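# Mount a sandpaper strip onto a hand sander

## Task

Put the sandpaper strip on the hand sander with each of its two ends held under a clamp, and the paper sitting straight and tight against the sander's base on every side.

## Robot and tools

Robot: two arms, left_arm (a five-finger left hand) and right_arm (a right hand, its mirror). Base positions in the scene frame: left_arm (-0.057, +0.463, 0) m with a small yaw, quat_wxyz (+1.000, 0, 0, +0.012); right_arm (+0.034, -0.319, 0) m, unrotated. Scene frame: origin at table-top height midway between the nominal bases, +z up, +x out over the table, left_arm on the +y side. Fixed cameras and the table use this frame. Each arm's reported hand pose, velocities and Hand target are in that arm's own base frame. Offsets you command run along the current Hand target's own axes.

Hand point: a spot 0.15 m out from the wrist flange along the fingers and 0.05 m in front of the palm. Its +z runs along straight fingers, +y points out of the palm, +x crosses the palm away from the thumb on the right hand but toward the thumb on the left hand. Straight fingertips lie about 0.06 m past the point in +z and 0.06 m behind it in -y. A bracket on the little-finger side of the wrist can strike things, and with fingers level the wrist may sit lower than the hand point and meet the table first.

The 28-number row (every value in [-1, 1], both arms always filled): left_arm dx, dy, dz, rx, ry, rz; left hand a, b, c, 0, 0, 0, force_limit, speed; then the same fourteen for right_arm. Pose numbers are an offset, not a pose: 1.0 equals 0.6 m or 180 degrees, and rx, ry, rz form a single rotation vector. The offset counts from the arm's Hand target as it stood when the action began; every row inside one action counts from that same start, so sending the same offset again moves further. All six zero re-requests the current Hand target. Per step, commanded orientation is clipped to 32 degrees from the measured one.

Hand numbers: a curls index and middle and bends the thumb; b curls ring and little; c swings the thumb in front of the palm. All three at 0 is a fully open hand. Places 4 to 6 must be exactly 0. To keep a grip or leave a hand unchanged, resend its previous a, b, c. force_limit maps -1..+1 to about 0..10 N at the fingertip (thumb up to 15 N). speed rises from near zero at -1 to full at +0.48 and stays full above; use -0.94 or lower for a gentle close. Raising a grip needs a higher force_limit plus a more-closed target.

Tools:
- execute_actions(actions, cameras): actions is a list of actions; each action is a list of up to 15 rows at 1/30 s each, padded with its last row. Images appear only for an empty list or when cameras names them (["all"], names, or []).
- move(target, speed, blend, stop_force, zero, blocking, cameras): target is one 28-number row or up to 15 rows, all offsets from the same starting Hand targets. speed in m/s, 0.002 to 3.6 (default 0.25), one value or one per target; rotation is capped at twice that in rad/s. blend in metres rounds corners of a list (0 = stop at each). stop_force in N, 3 to 120, ends an arm's path when its wrist senses that much push against the motion; zero (default true) re-zeroes before the move. blocking=false returns after about 0.5 s but cannot be combined with stop_force. Paths are straight, do not avoid obstacles, last 0.5 to 10 s.
- wait(seconds 0 to 10), stop(), zoom_image(camera, region [x0, y0, x1, y1] in pixels, up to 504 by 504), show_instructions(), zero_wrist_force(arm), finished_scene(scene=1).

Cameras: cam_high, cam_low, cam_end_a, cam_end_b, cam_far (896x504), cam_left_wrist, cam_right_wrist (672x504, fisheye).

Results: end_effector_position (m), end_effector_quat_wxyz, velocities, Hand target (the base for the next offset; the hand often rests a bit short of it), joint positions and torques, Wrist force and Wrist torque in the end effector's axes plus a peak line, hand_measured, hand_stopped_by (moving, target, force, stalled, fault) and hand_load_n (positive when the finger is pushed open; near 0 means a lost grip). A move adds a "move:" line such as done, off_target, moving, held or fault, with limits=paced (pose clipped) or limits=held (steps withheld). MOTOR HOT and fault lines warn of trouble.

Avoid: contact torque at a joint's limit (wrist joints 25.7 N m, others 138 N m) or about 150 N net force, either of which freezes that arm for 10 s; overheating (brakes at 85 °C) from long loaded or stretched holds; pressing the arms or hands into each other; fast strikes on fixed or heavy objects; driving targets past firm contact, as the arms are stiff; routing a path close to an arm's own base. Anything dropped or left off the table fails the task, so never release parts while they move. The finished result must stay in place after the robot lets go.

Each tool is called as name(argument=value, ...), one argument or row to a line, values as JSON.

Reference images:

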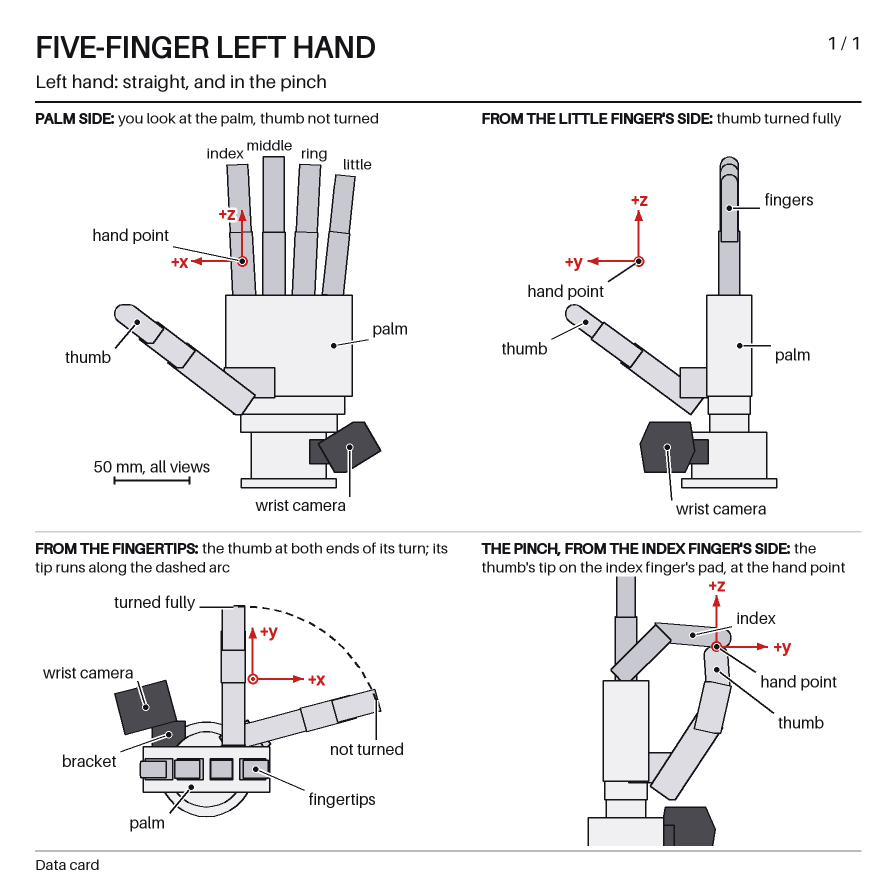

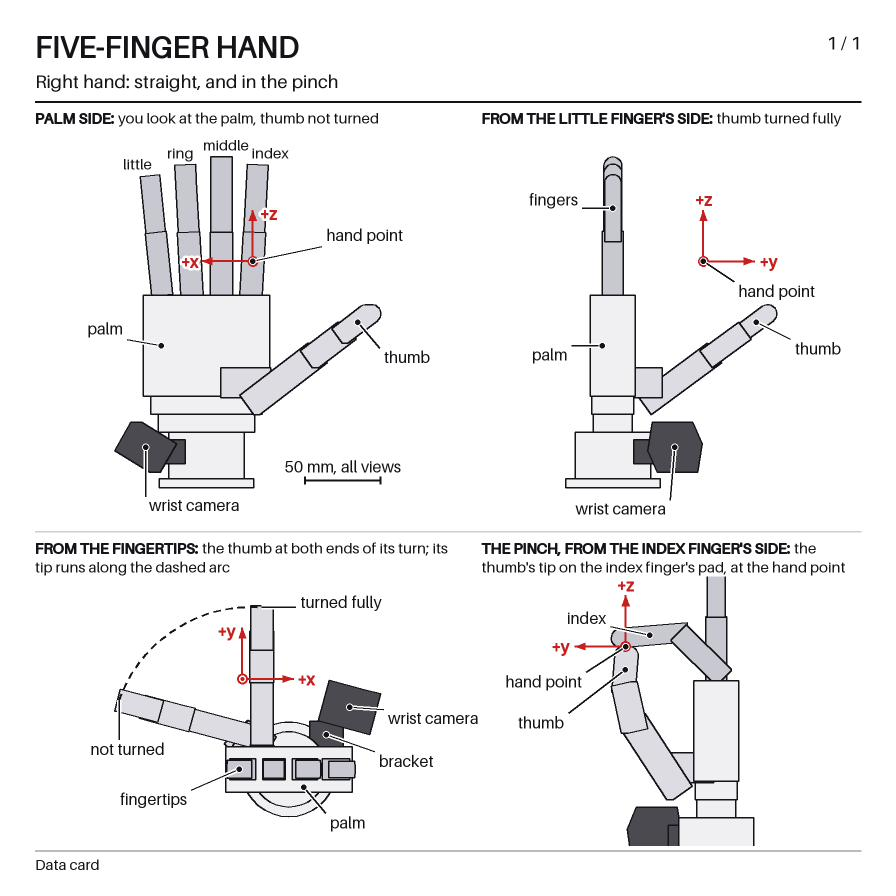

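## Session

execute_actions(
  actions=[],
)

Scene clock: 0.00 s.
left_arm: end_effector_position=(+0.4685, -0.0221, +0.1387) hand_measured=(+1.000, +1.000, +1.000, +1.000, +1.000, +1.000) hand_load_n=(+0.0, +0.0, +0.0, +0.0, +0.0, +0.0) hand_stopped_by=(target, target, target, target, target, target) hand_force_limit=0.00 hand_speed=-0.80 end_effector_quat_wxyz=(+0.058, +0.685, -0.705, +0.173) | right_arm: end_effector_position=(+0.1904, +0.2294, +0.2413) hand_measured=(+1.000, +1.000, +1.000, +1.000, +1.000, +1.000) hand_load_n=(+0.0, +0.0, +0.0, +0.0, +0.0, +0.0) hand_stopped_by=(target, target, target, target, target, target) hand_force_limit=0.00 hand_speed=-0.80 end_effector_quat_wxyz=(+0.261, +0.468, +0.696, -0.477)
Joint positions: left_arm=[3.59 -2.112 -1.433 1.976 -1.203 3.618] | right_arm=[0.991 -1.012 1.766 1.92 2.013 0.879]
Joint velocities: within noise
Joint torques (N m): no reading
Wrist force (N): no reading
Wrist torque (N m): no reading
Wrist force, peak (N): no reading
Hand target: left_arm +0.4685, -0.0221, +0.1387; +0.058, +0.685, -0.705, +0.173 | right_arm +0.1904, +0.2294, +0.2413; +0.261, +0.468, +0.696, -0.477

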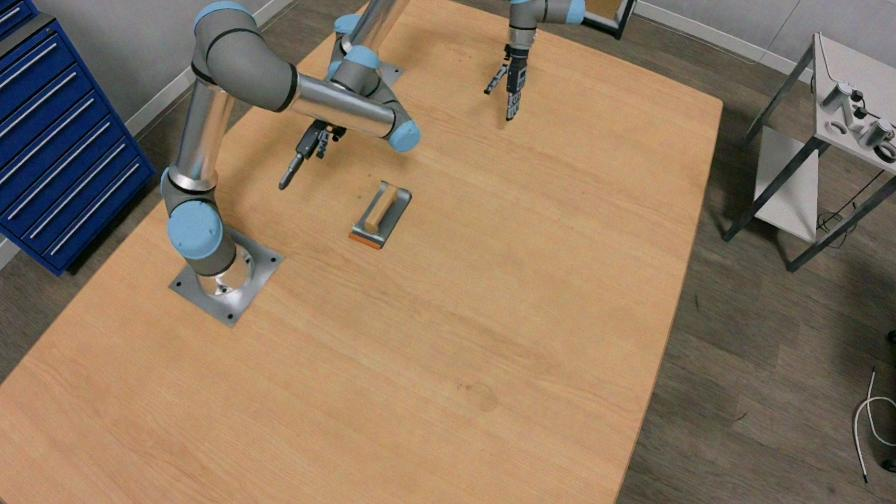

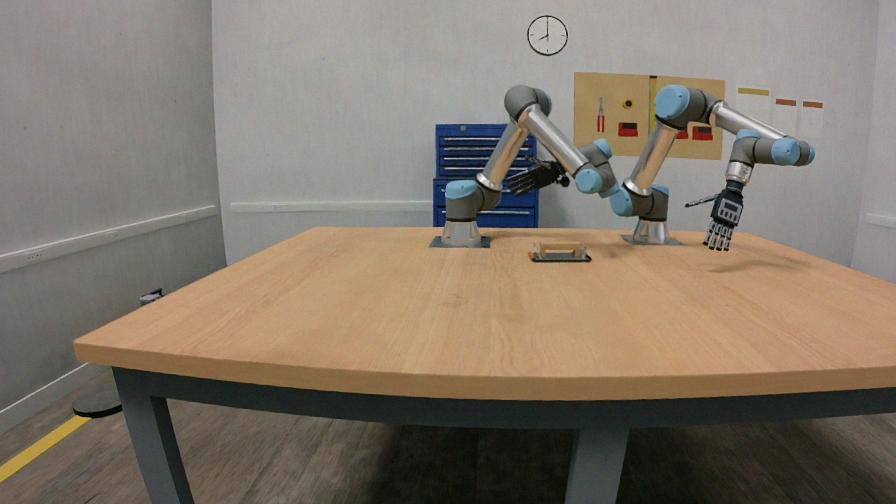

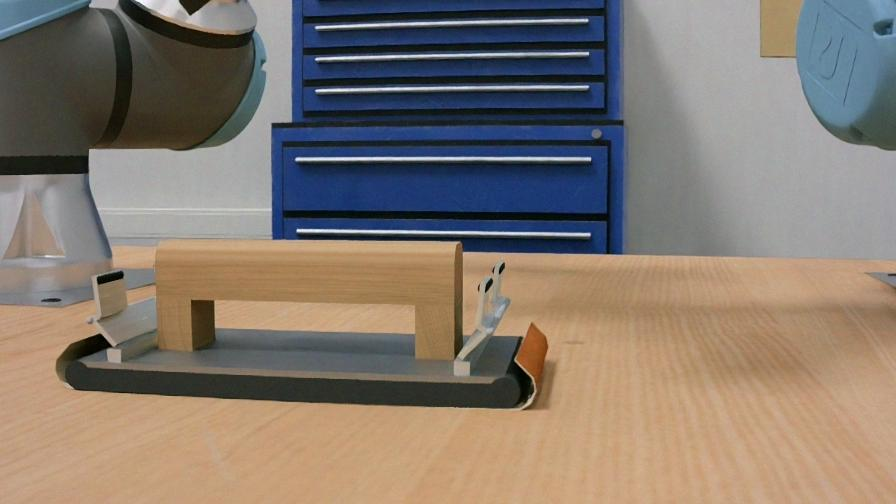

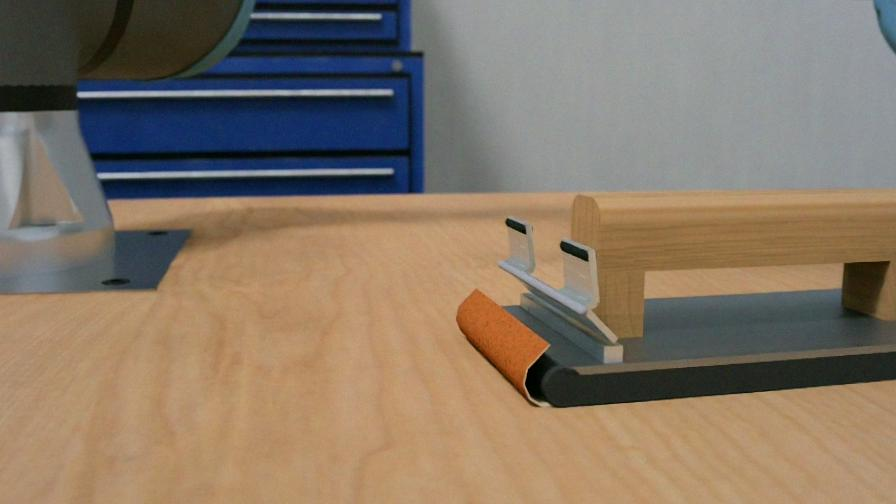

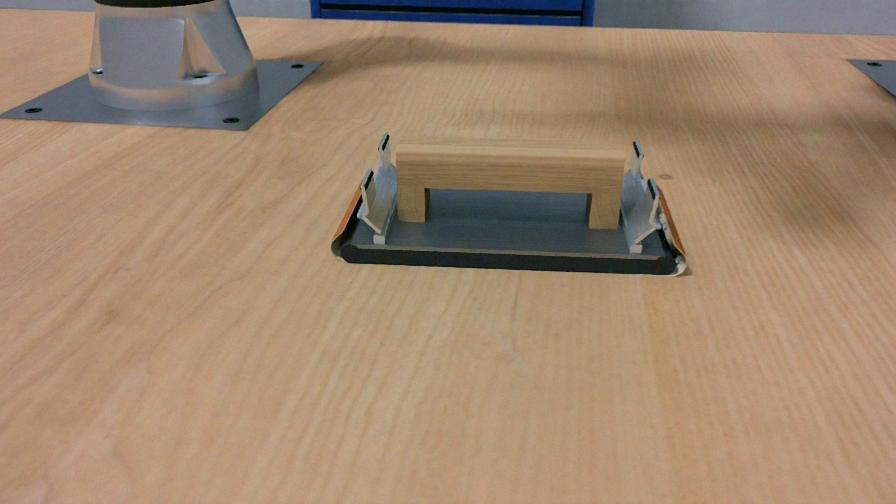

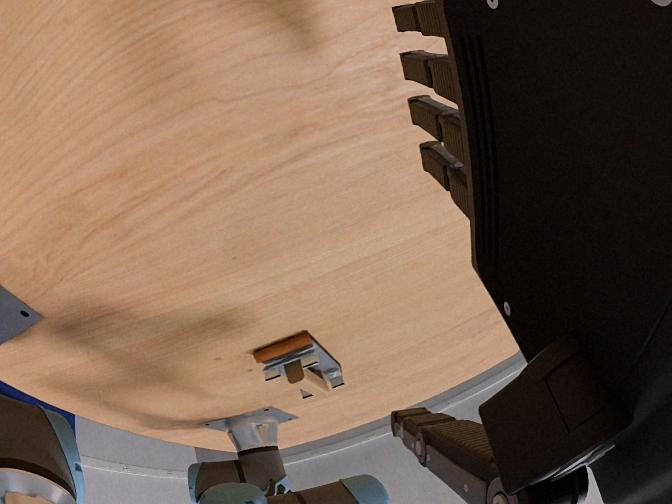

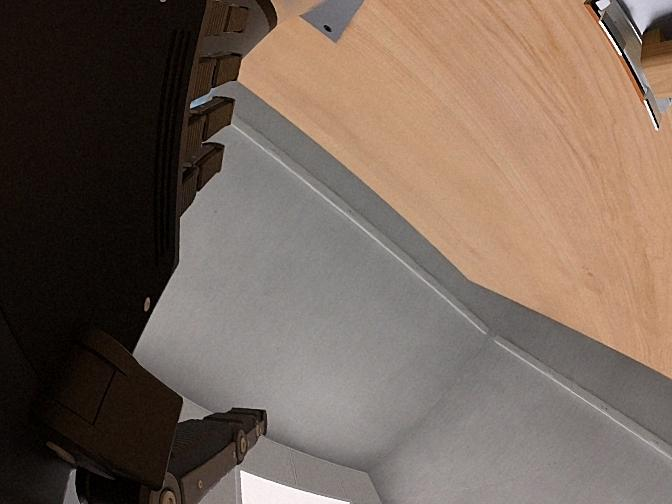

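zoom_image(
  camera="cam_end_a",
  region=[30, 220, 330, 420],
)

zoom_image(
  camera="cam_end_a",
  region=[330, 220, 630, 420],
)

zoom_image(
  camera="cam_end_b",
  region=[430, 190, 730, 420],
)

zoom_image(
  camera="cam_far",
  region=[310, 110, 510, 290],
)

zoom_image(
  camera="cam_far",
  region=[510, 110, 710, 290],
)

zoom_image(
  camera="cam_high",
  region=[300, 150, 460, 280],
)

Scaled by 1.680 from the camera's 896x504 image, which has a finer 1280x720 frame.

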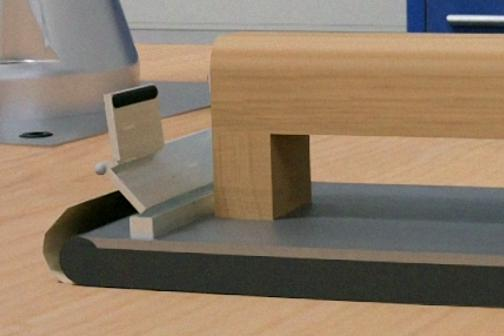

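Scaled by 1.680 from the camera's 896x504 image, which has a finer 1280x720 frame.

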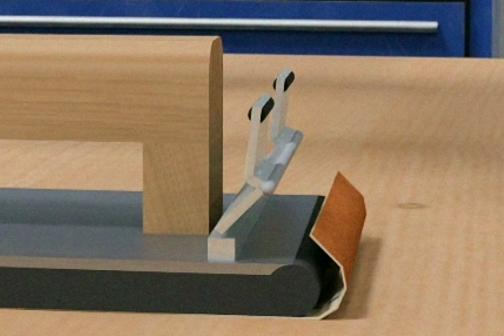

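Scaled by 1.680 from the camera's 896x504 image, which has a finer 1280x720 frame.

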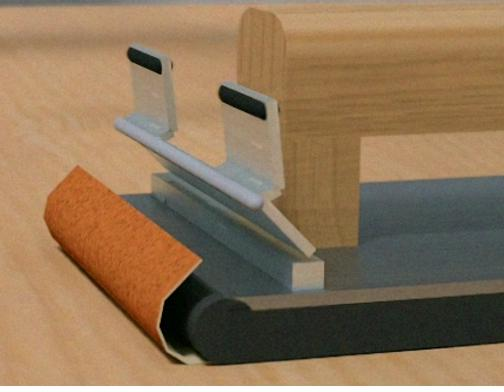

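Scaled by 2.520 from the camera's 896x504 image, which has a finer 1280x720 frame.

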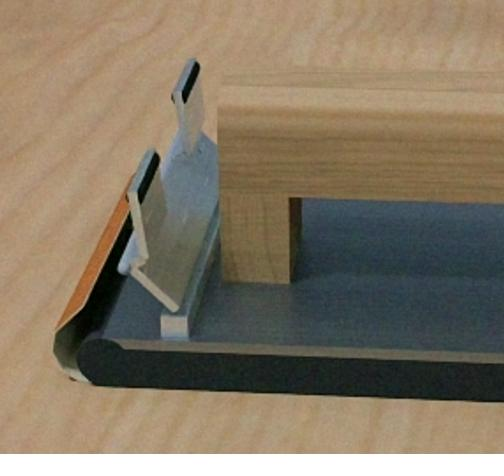

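Scaled by 2.520 from the camera's 896x504 image, which has a finer 1280x720 frame.

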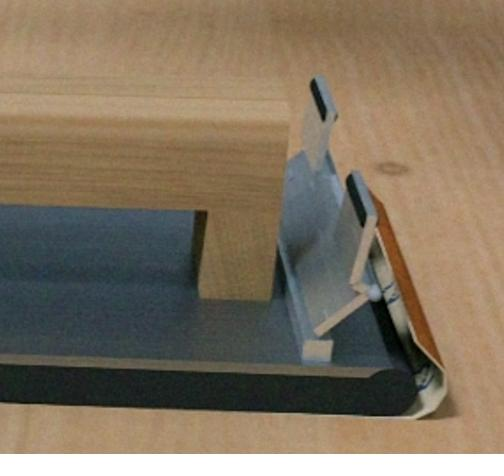

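Scaled by 3.150 from the camera's 896x504 image, which has a finer 1280x720 frame.

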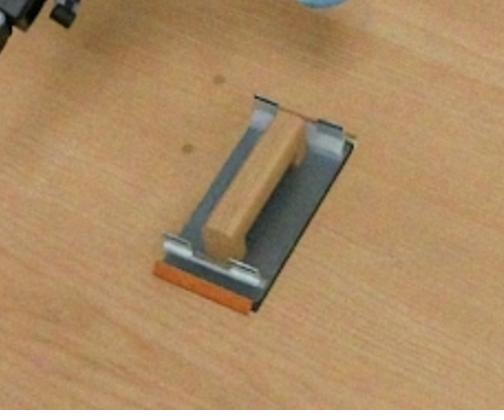

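zoom_image(
  camera="cam_high",
  region=[140, 180, 320, 340],
)

zoom_image(
  camera="cam_high",
  region=[300, 0, 560, 140],
)

zoom_image(
  camera="cam_low",
  region=[420, 80, 820, 300],
)

zoom_image(
  camera="cam_left_wrist",
  region=[180, 280, 420, 480],
)

zoom_image(
  camera="cam_right_wrist",
  region=[540, 0, 672, 150],
)

Scaled by 2.800 from the camera's 896x504 image, which has a finer 1280x720 frame.

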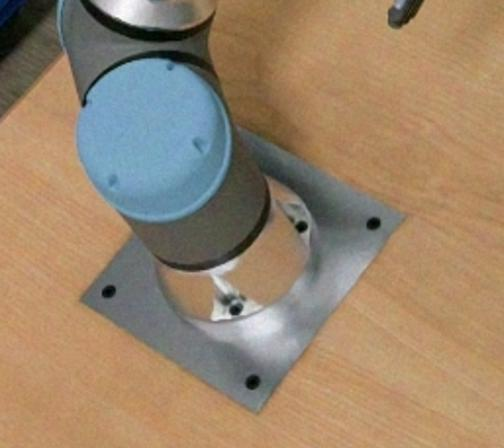

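Scaled by 1.938 from the camera's 896x504 image, which has a finer 1280x720 frame.

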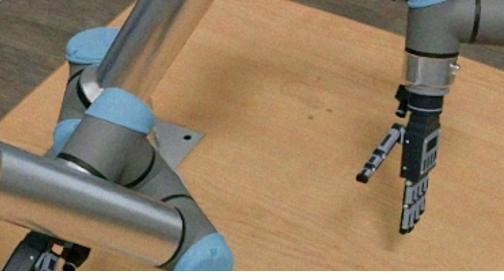

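Scaled by 1.260 from the camera's 896x504 image, which has a finer 1280x720 frame.

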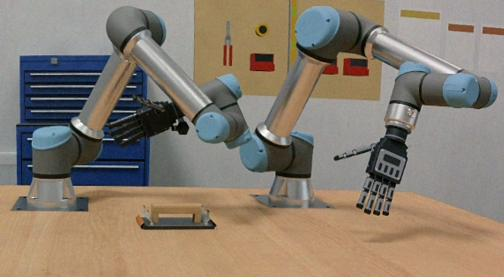

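Scaled by 2.100 from the camera's 672x504 image, which has a finer 960x720 frame.

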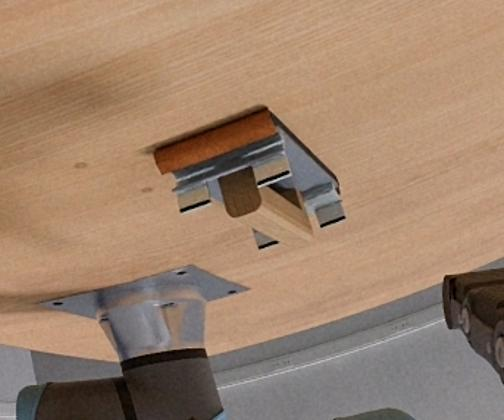

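Scaled by 3.360 from the camera's 672x504 image, which has a finer 960x720 frame.

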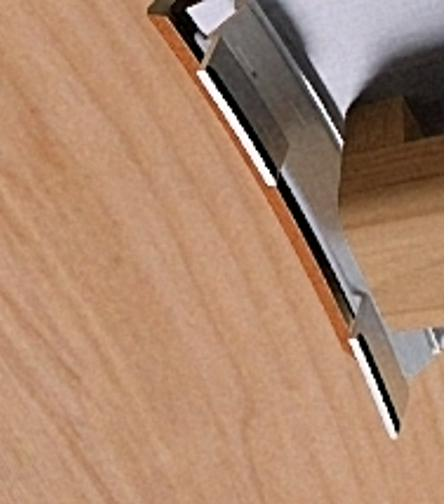

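move(
  target=[
    [0,0,0,0,0,0, 0,0,0,0,0,0, 0,-0.8, -0.1127,-0.0442,-0.0927,-0.1034,0.3533,0.1091, 0,0,0,0,0,0, 0,-0.8],
    [0,0,0,0,0,0, 0,0,0,0,0,0, 0,-0.8, -0.1203,-0.0277,-0.0942,0.1725,0.378,0.5046, 0,0,0,0,0,0, 0,-0.8],
  ],
  speed=0.3,
  blend=0.02,
  cameras=["all"],
)

Scene clock: 234.93 s.
left_arm: end_effector_position=(+0.4685, -0.0221, +0.1387) hand_measured=(+1.000, +1.000, +1.000, +1.000, +1.000, +1.000) hand_load_n=(+0.0, +0.0, +0.0, +0.0, +0.0, +0.0) hand_stopped_by=(target, target, target, target, target, target) hand_force_limit=0.00 hand_speed=-0.80 end_effector_quat_wxyz=(+0.058, +0.685, -0.705, +0.173) | right_arm: end_effector_position=(+0.2109, +0.2500, +0.3298) hand_measured=(+1.000, +1.000, +1.000, +1.000, +1.000, +1.000) hand_load_n=(+0.0, +0.0, +0.0, +0.0, -0.5, +0.0) hand_stopped_by=(target, target, target, target, target, target) hand_force_limit=0.00 hand_speed=-0.80 end_effector_quat_wxyz=(+0.000, +0.997, +0.072, +0.000)
Joint positions: left_arm=[3.59 -2.112 -1.433 1.976 -1.203 3.618] | right_arm=[0.585 -1.393 1.396 1.569 1.571 2.011]
Joint torques (N m): left_arm=[0.72 34.95 16.05 -2.72 0.21 -0.25] | right_arm=[-12.87 -13.4 -30.3 4.99 2.16 1.51]
Wrist force (N): left_arm=[0.1 -0.2 0.1] | right_arm=[3.3 -0.3 -0.8]
Wrist torque (N m): left_arm=[-0.04 0.00 0.01] | right_arm=[0.00 -0.36 0.14]
Wrist force, peak (N): left_arm=[0.0 0.0 0.4] | right_arm=[3.9 -0.2 -1.0]
Hand target: left_arm +0.4685, -0.0221, +0.1387; +0.058, +0.685, -0.705, +0.173 | right_arm +0.2109, +0.2500, +0.3298; +0.000, +0.997, +0.072, +0.000
Off the commanded pose: left_arm 0.000 m, 0 deg | right_arm 0.000 m, 0 deg.
move: done

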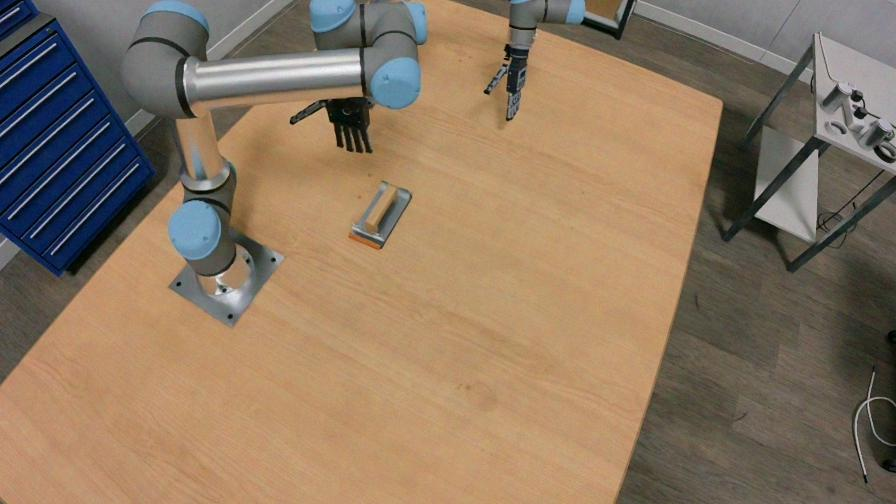

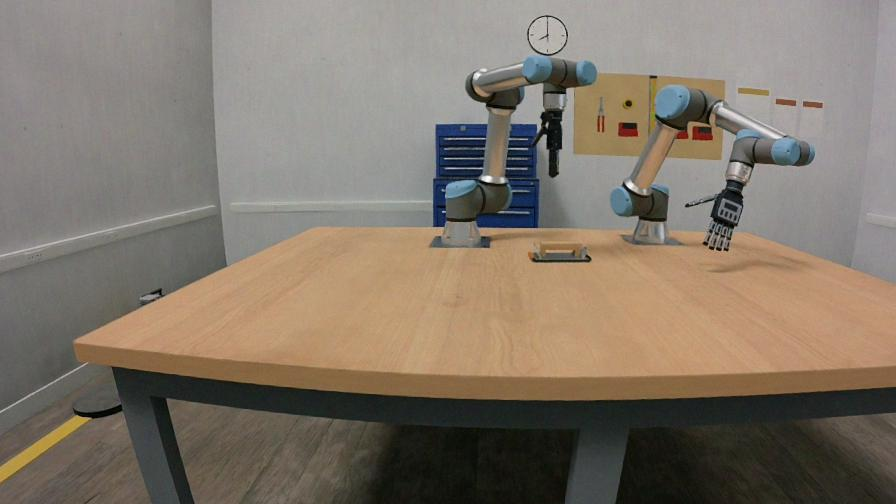

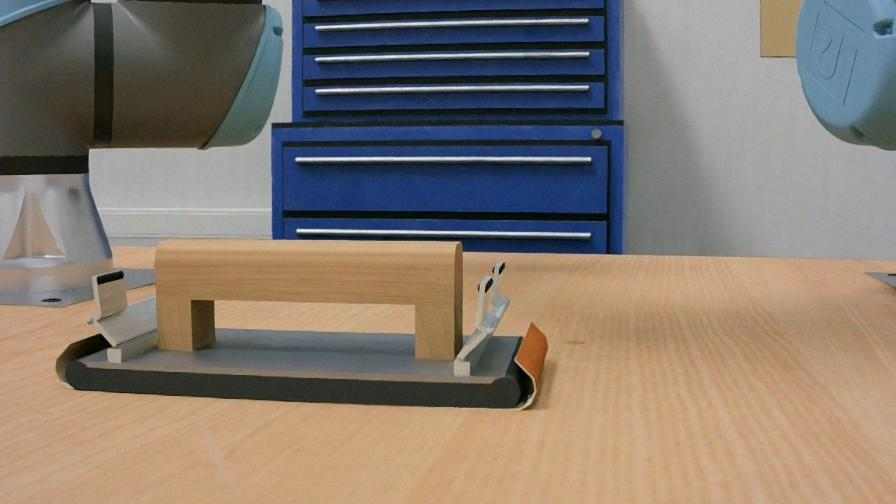

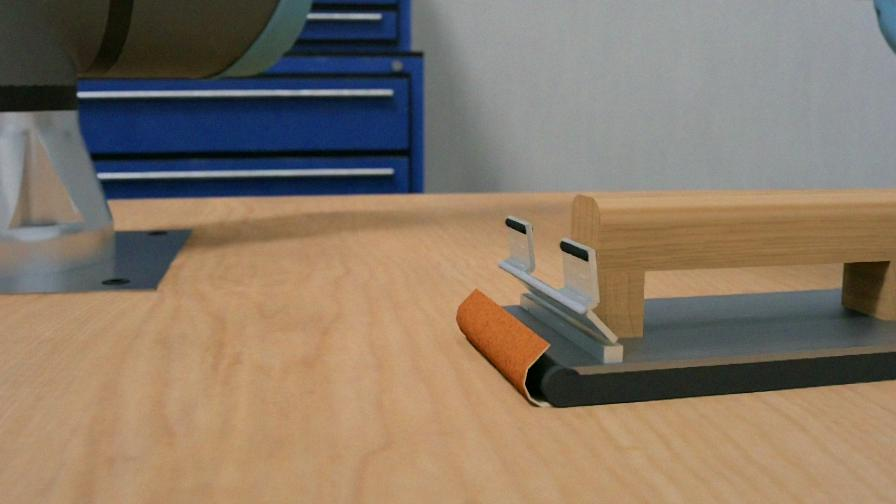

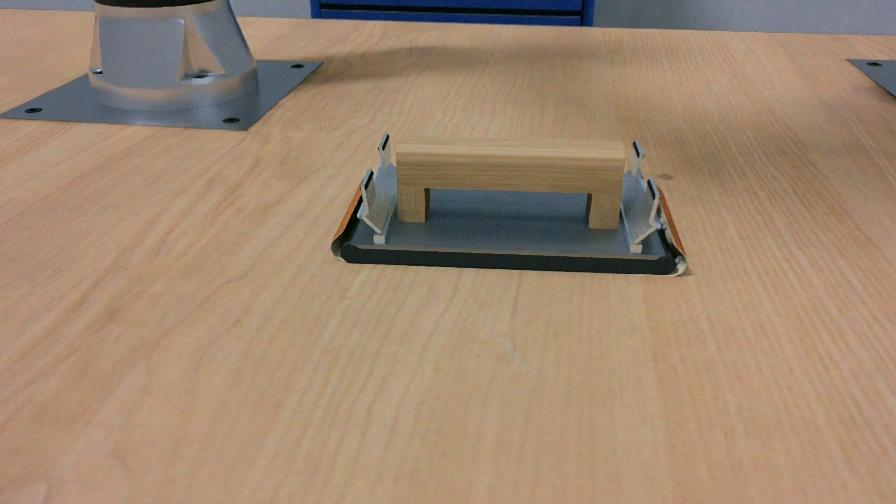

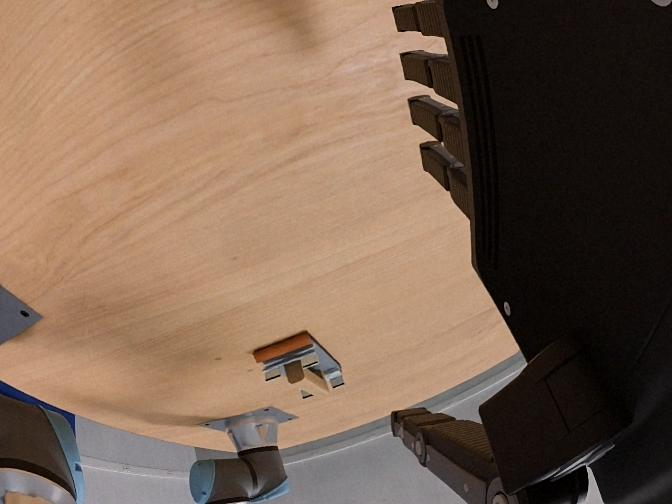

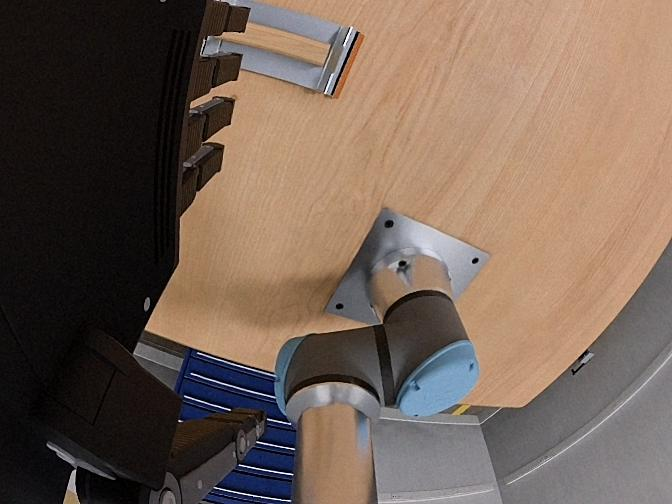

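move(
  target=[0.339,0.2787,0.0285,0.0895,0.1267,0.4299, 0,0,0,0,0,0, 0,-0.8, 0.0166,-0.1138,0.2333,0.25,0,0, 0,0,0,0,0,0, 0,-0.8],
  speed=0.25,
  cameras=["all"],
)

Scene clock: 272.30 s.
left_arm: end_effector_position=(+0.2954, -0.2200, +0.1600) hand_measured=(+1.000, +1.000, +1.000, +1.000, +1.000, +1.000) hand_load_n=(+0.0, +0.0, +0.0, +0.0, -0.5, +0.0) hand_stopped_by=(target, target, target, target, target, target) hand_force_limit=0.00 hand_speed=-0.80 end_effector_quat_wxyz=(+0.024, -0.056, +0.922, -0.382) | right_arm: end_effector_position=(+0.2108, +0.3189, +0.1898) hand_measured=(+1.000, +1.000, +1.000, +1.000, +1.000, +1.000) hand_load_n=(+0.0, +0.0, +0.0, +0.0, +0.0, +0.0) hand_stopped_by=(target, target, target, target, target, target) hand_force_limit=0.00 hand_speed=-0.80 end_effector_quat_wxyz=(-0.381, +0.922, +0.067, -0.028)
Joint positions: left_arm=[3.309 -1.709 -1.992 2.086 -0.786 4.776] | right_arm=[0.206 -1.476 1.925 1.062 0.788 1.657]
Joint torques (N m): left_arm=[-6.32 26.97 5.8 -4.15 2.2 1.49] | right_arm=[-12.46 -7.65 -4.4 0.1 -2.89 -1.18]
Wrist force (N): left_arm=[0.4 1.0 -1.2] | right_arm=[3.3 -2.0 -0.4]
Wrist torque (N m): left_arm=[0.19 -0.07 -0.11] | right_arm=[-0.25 -0.43 0.21]
Wrist force, peak (N): left_arm=[0.6 0.9 -1.4] | right_arm=[4.2 -0.6 -0.9]
Hand target: left_arm +0.2954, -0.2201, +0.1600; +0.024, -0.056, +0.922, -0.382 | right_arm +0.2108, +0.3189, +0.1898; -0.381, +0.922, +0.067, -0.028
Off the commanded pose: left_arm 0.000 m, 0 deg | right_arm 0.000 m, 0 deg.
move: done

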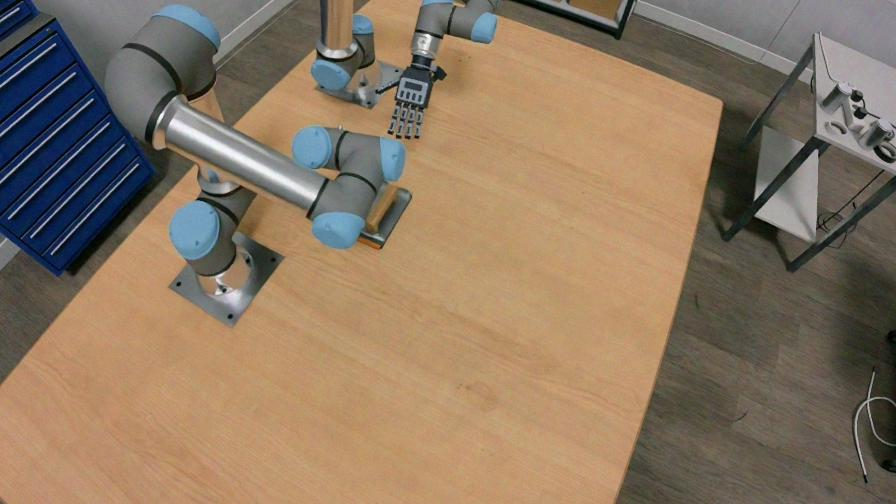

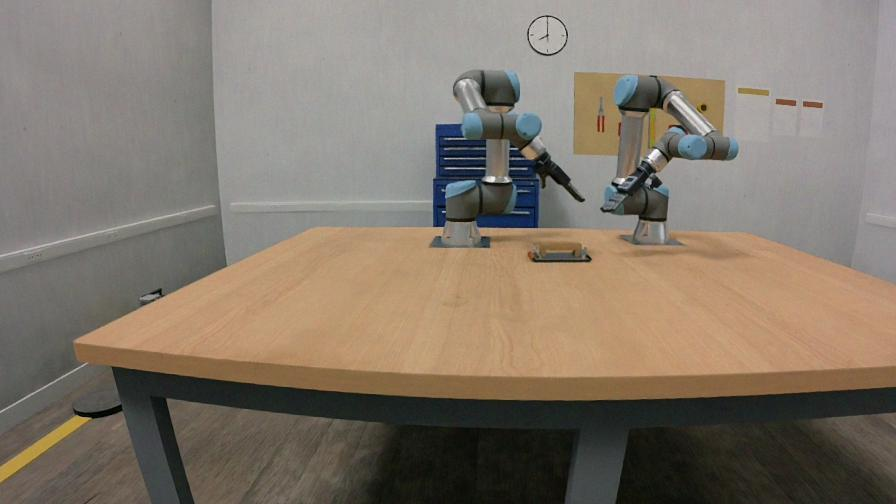

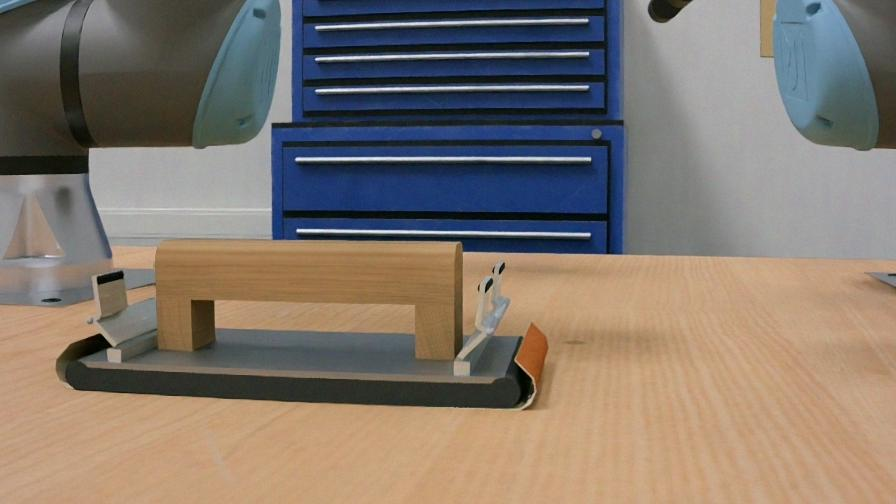

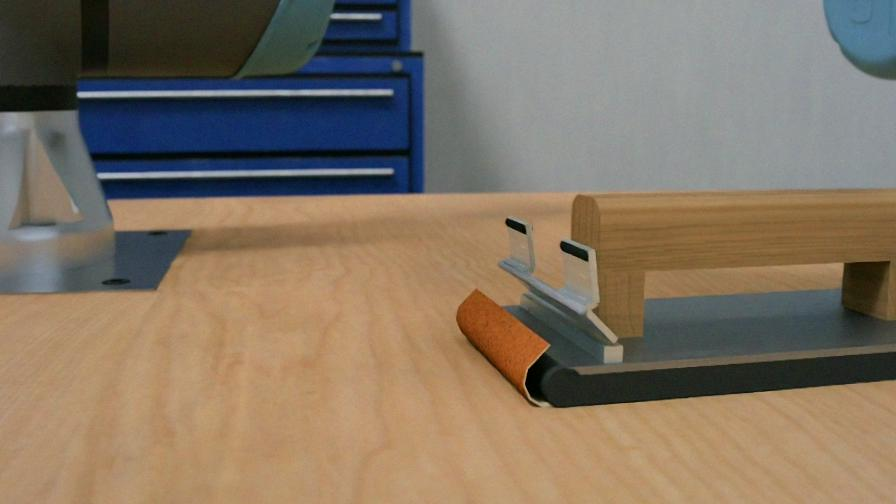

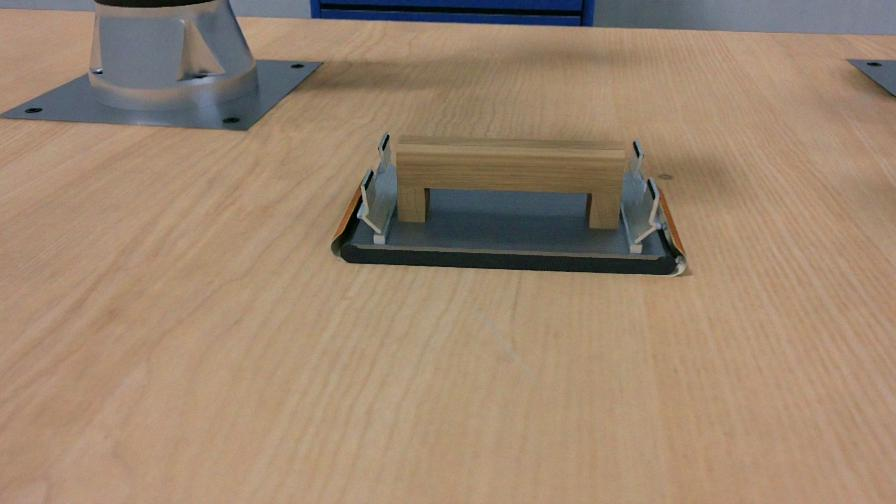

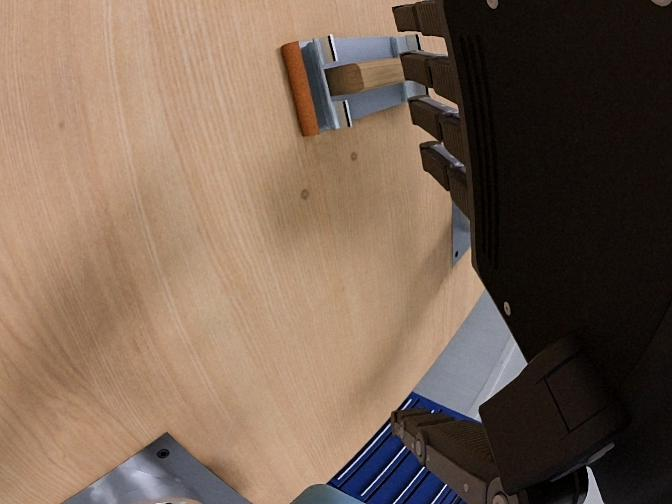

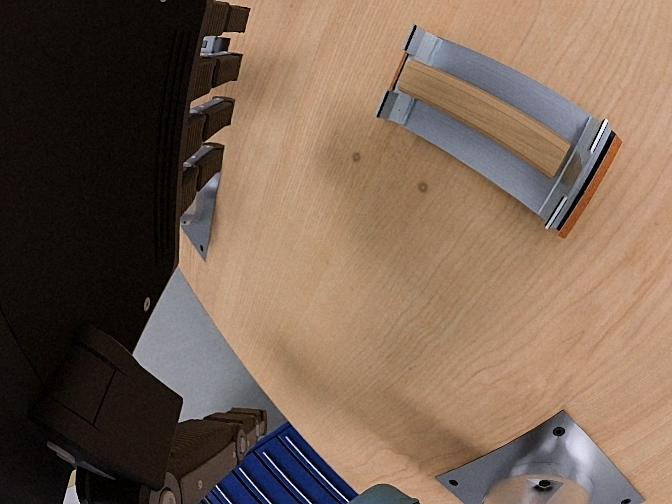

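zoom_image(
  camera="cam_high",
  region=[340, 50, 500, 190],
)

zoom_image(
  camera="cam_right_wrist",
  region=[360, 0, 660, 250],
)

zoom_image(
  camera="cam_left_wrist",
  region=[250, 0, 500, 200],
)

Scaled by 3.150 from the camera's 896x504 image, which has a finer 1280x720 frame.

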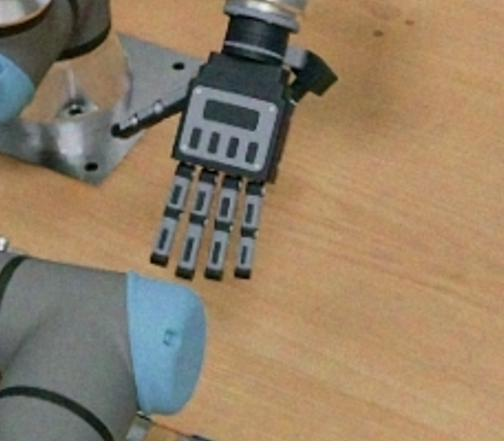

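Scaled by 1.680 from the camera's 672x504 image, which has a finer 960x720 frame.

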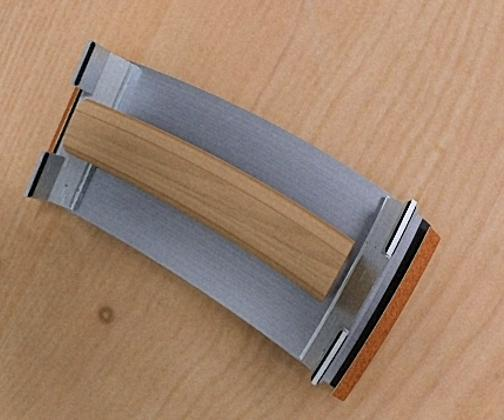

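Scaled by 2.016 from the camera's 672x504 image, which has a finer 960x720 frame.

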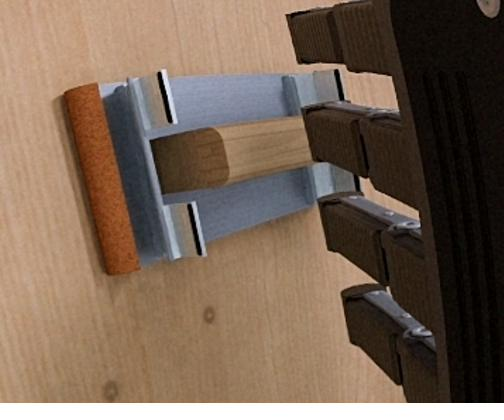

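move(
  target=[0.0192,0.0782,0.1338,0,0,0, 0,0,0,0,0,0, 0,-0.8, 0,0.118,0.1178,0,0,0, 0,0,0,0,0,0, 0,-0.8],
  speed=0.15,
  cameras=["all"],
)

Scene clock: 362.77 s.
left_arm: end_effector_position=(+0.2868, -0.2448, +0.0701) hand_measured=(+1.000, +1.000, +1.000, +1.000, +1.000, +1.000) hand_load_n=(+0.0, +0.0, +0.0, +0.0, +0.0, +0.0) hand_stopped_by=(target, target, target, target, target, target) hand_force_limit=0.00 hand_speed=-0.80 end_effector_quat_wxyz=(+0.024, -0.056, +0.922, -0.382) | right_arm: end_effector_position=(+0.2108, +0.3188, +0.0898) hand_measured=(+1.000, +1.000, +1.000, +1.000, +1.000, +1.000) hand_load_n=(+0.0, +0.0, +0.0, +0.0, +0.0, +0.0) hand_stopped_by=(target, target, target, target, target, target) hand_force_limit=0.00 hand_speed=-0.80 end_effector_quat_wxyz=(-0.381, +0.922, +0.067, -0.028)
Joint positions: left_arm=[3.228 -1.843 -2.089 2.397 -0.786 4.663] | right_arm=[0.205 -1.333 2.058 0.786 0.788 1.656]
Joint torques (N m): left_arm=[-6.84 14.03 1.58 -0.92 -0.42 -1.59] | right_arm=[12.33 -10.33 -0.67 0.22 -3.14 1.38]
Wrist force (N): left_arm=[0.5 0.9 -1.0] | right_arm=[3.3 -1.5 -0.6]
Wrist torque (N m): left_arm=[0.18 -0.10 0.01] | right_arm=[-0.21 -0.41 0.06]
Wrist force, peak (N): left_arm=[0.3 0.8 -1.8] | right_arm=[3.4 -2.5 -1.0]
Hand target: left_arm +0.2869, -0.2449, +0.0700; +0.024, -0.056, +0.922, -0.382 | right_arm +0.2108, +0.3188, +0.0897; -0.381, +0.922, +0.067, -0.028
Off the commanded pose: left_arm 0.000 m, 0 deg | right_arm 0.000 m, 0 deg.
move: done

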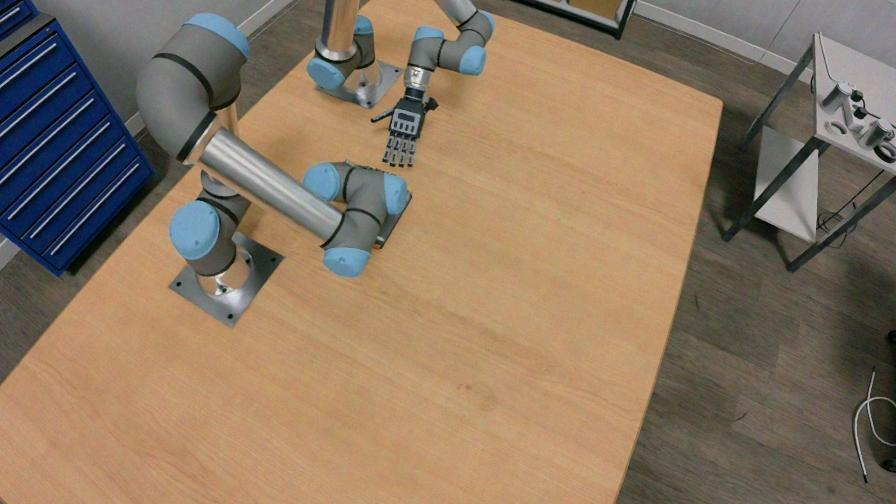

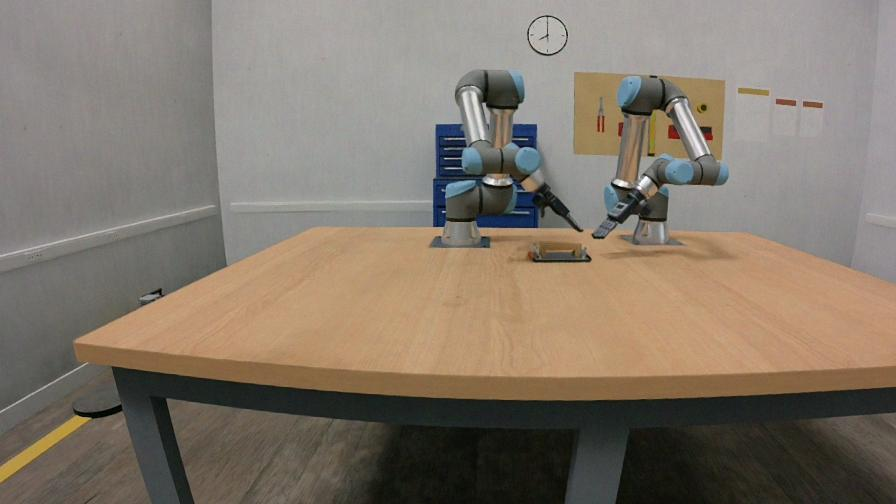

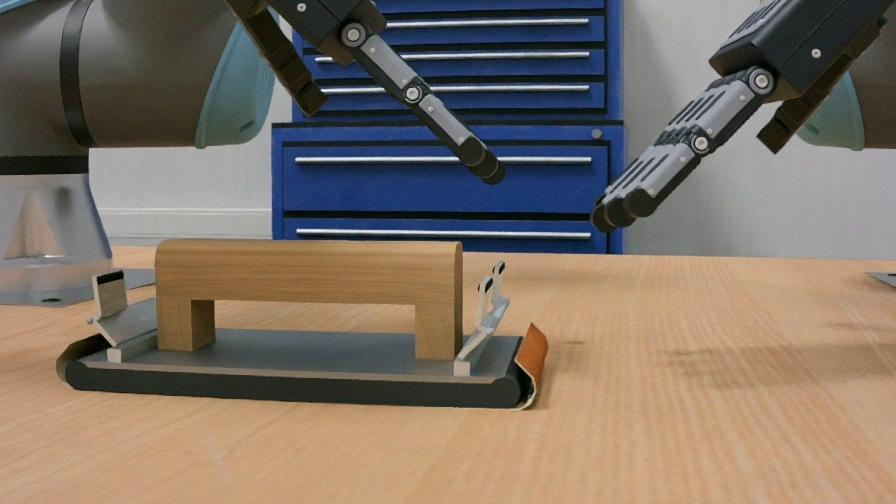

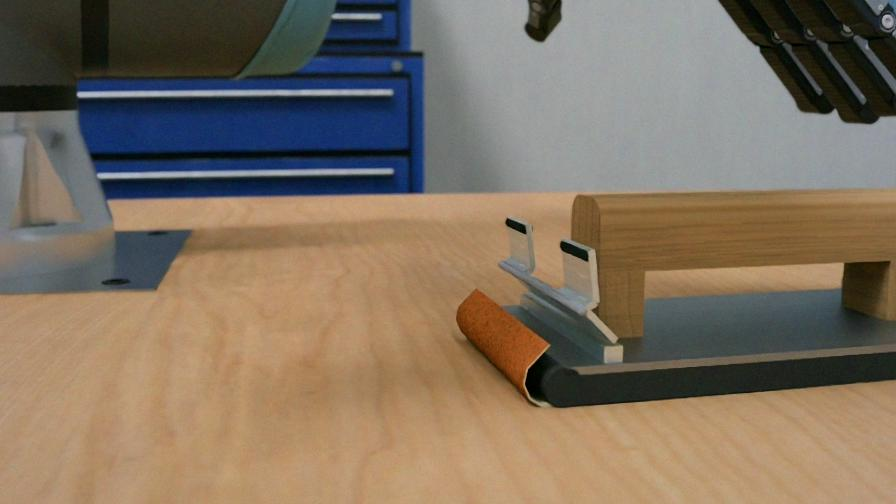

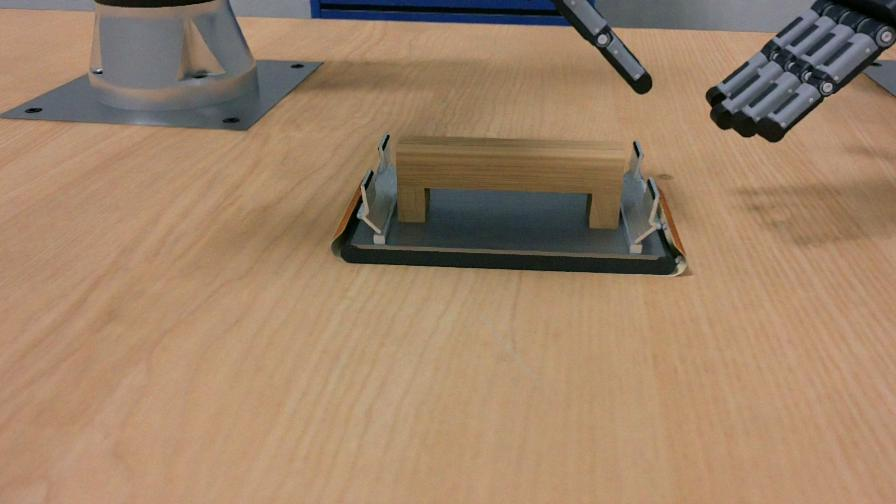

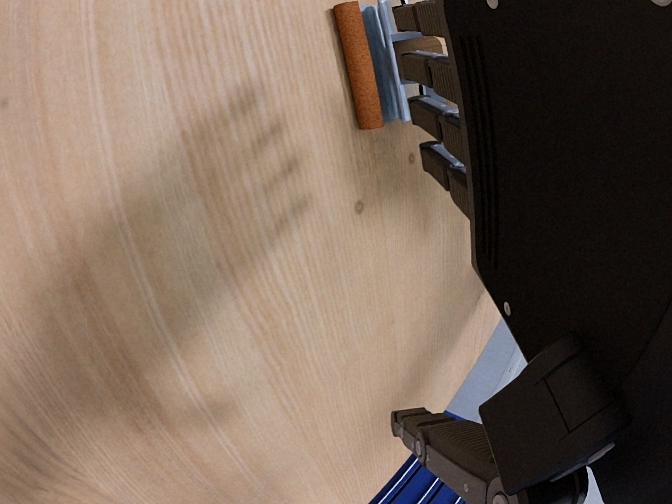

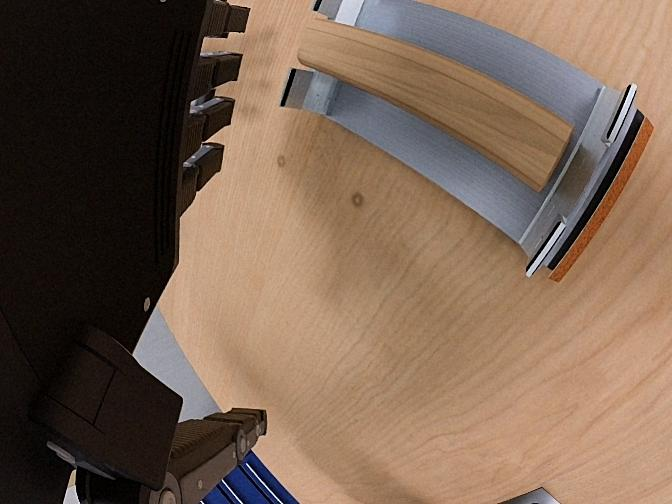

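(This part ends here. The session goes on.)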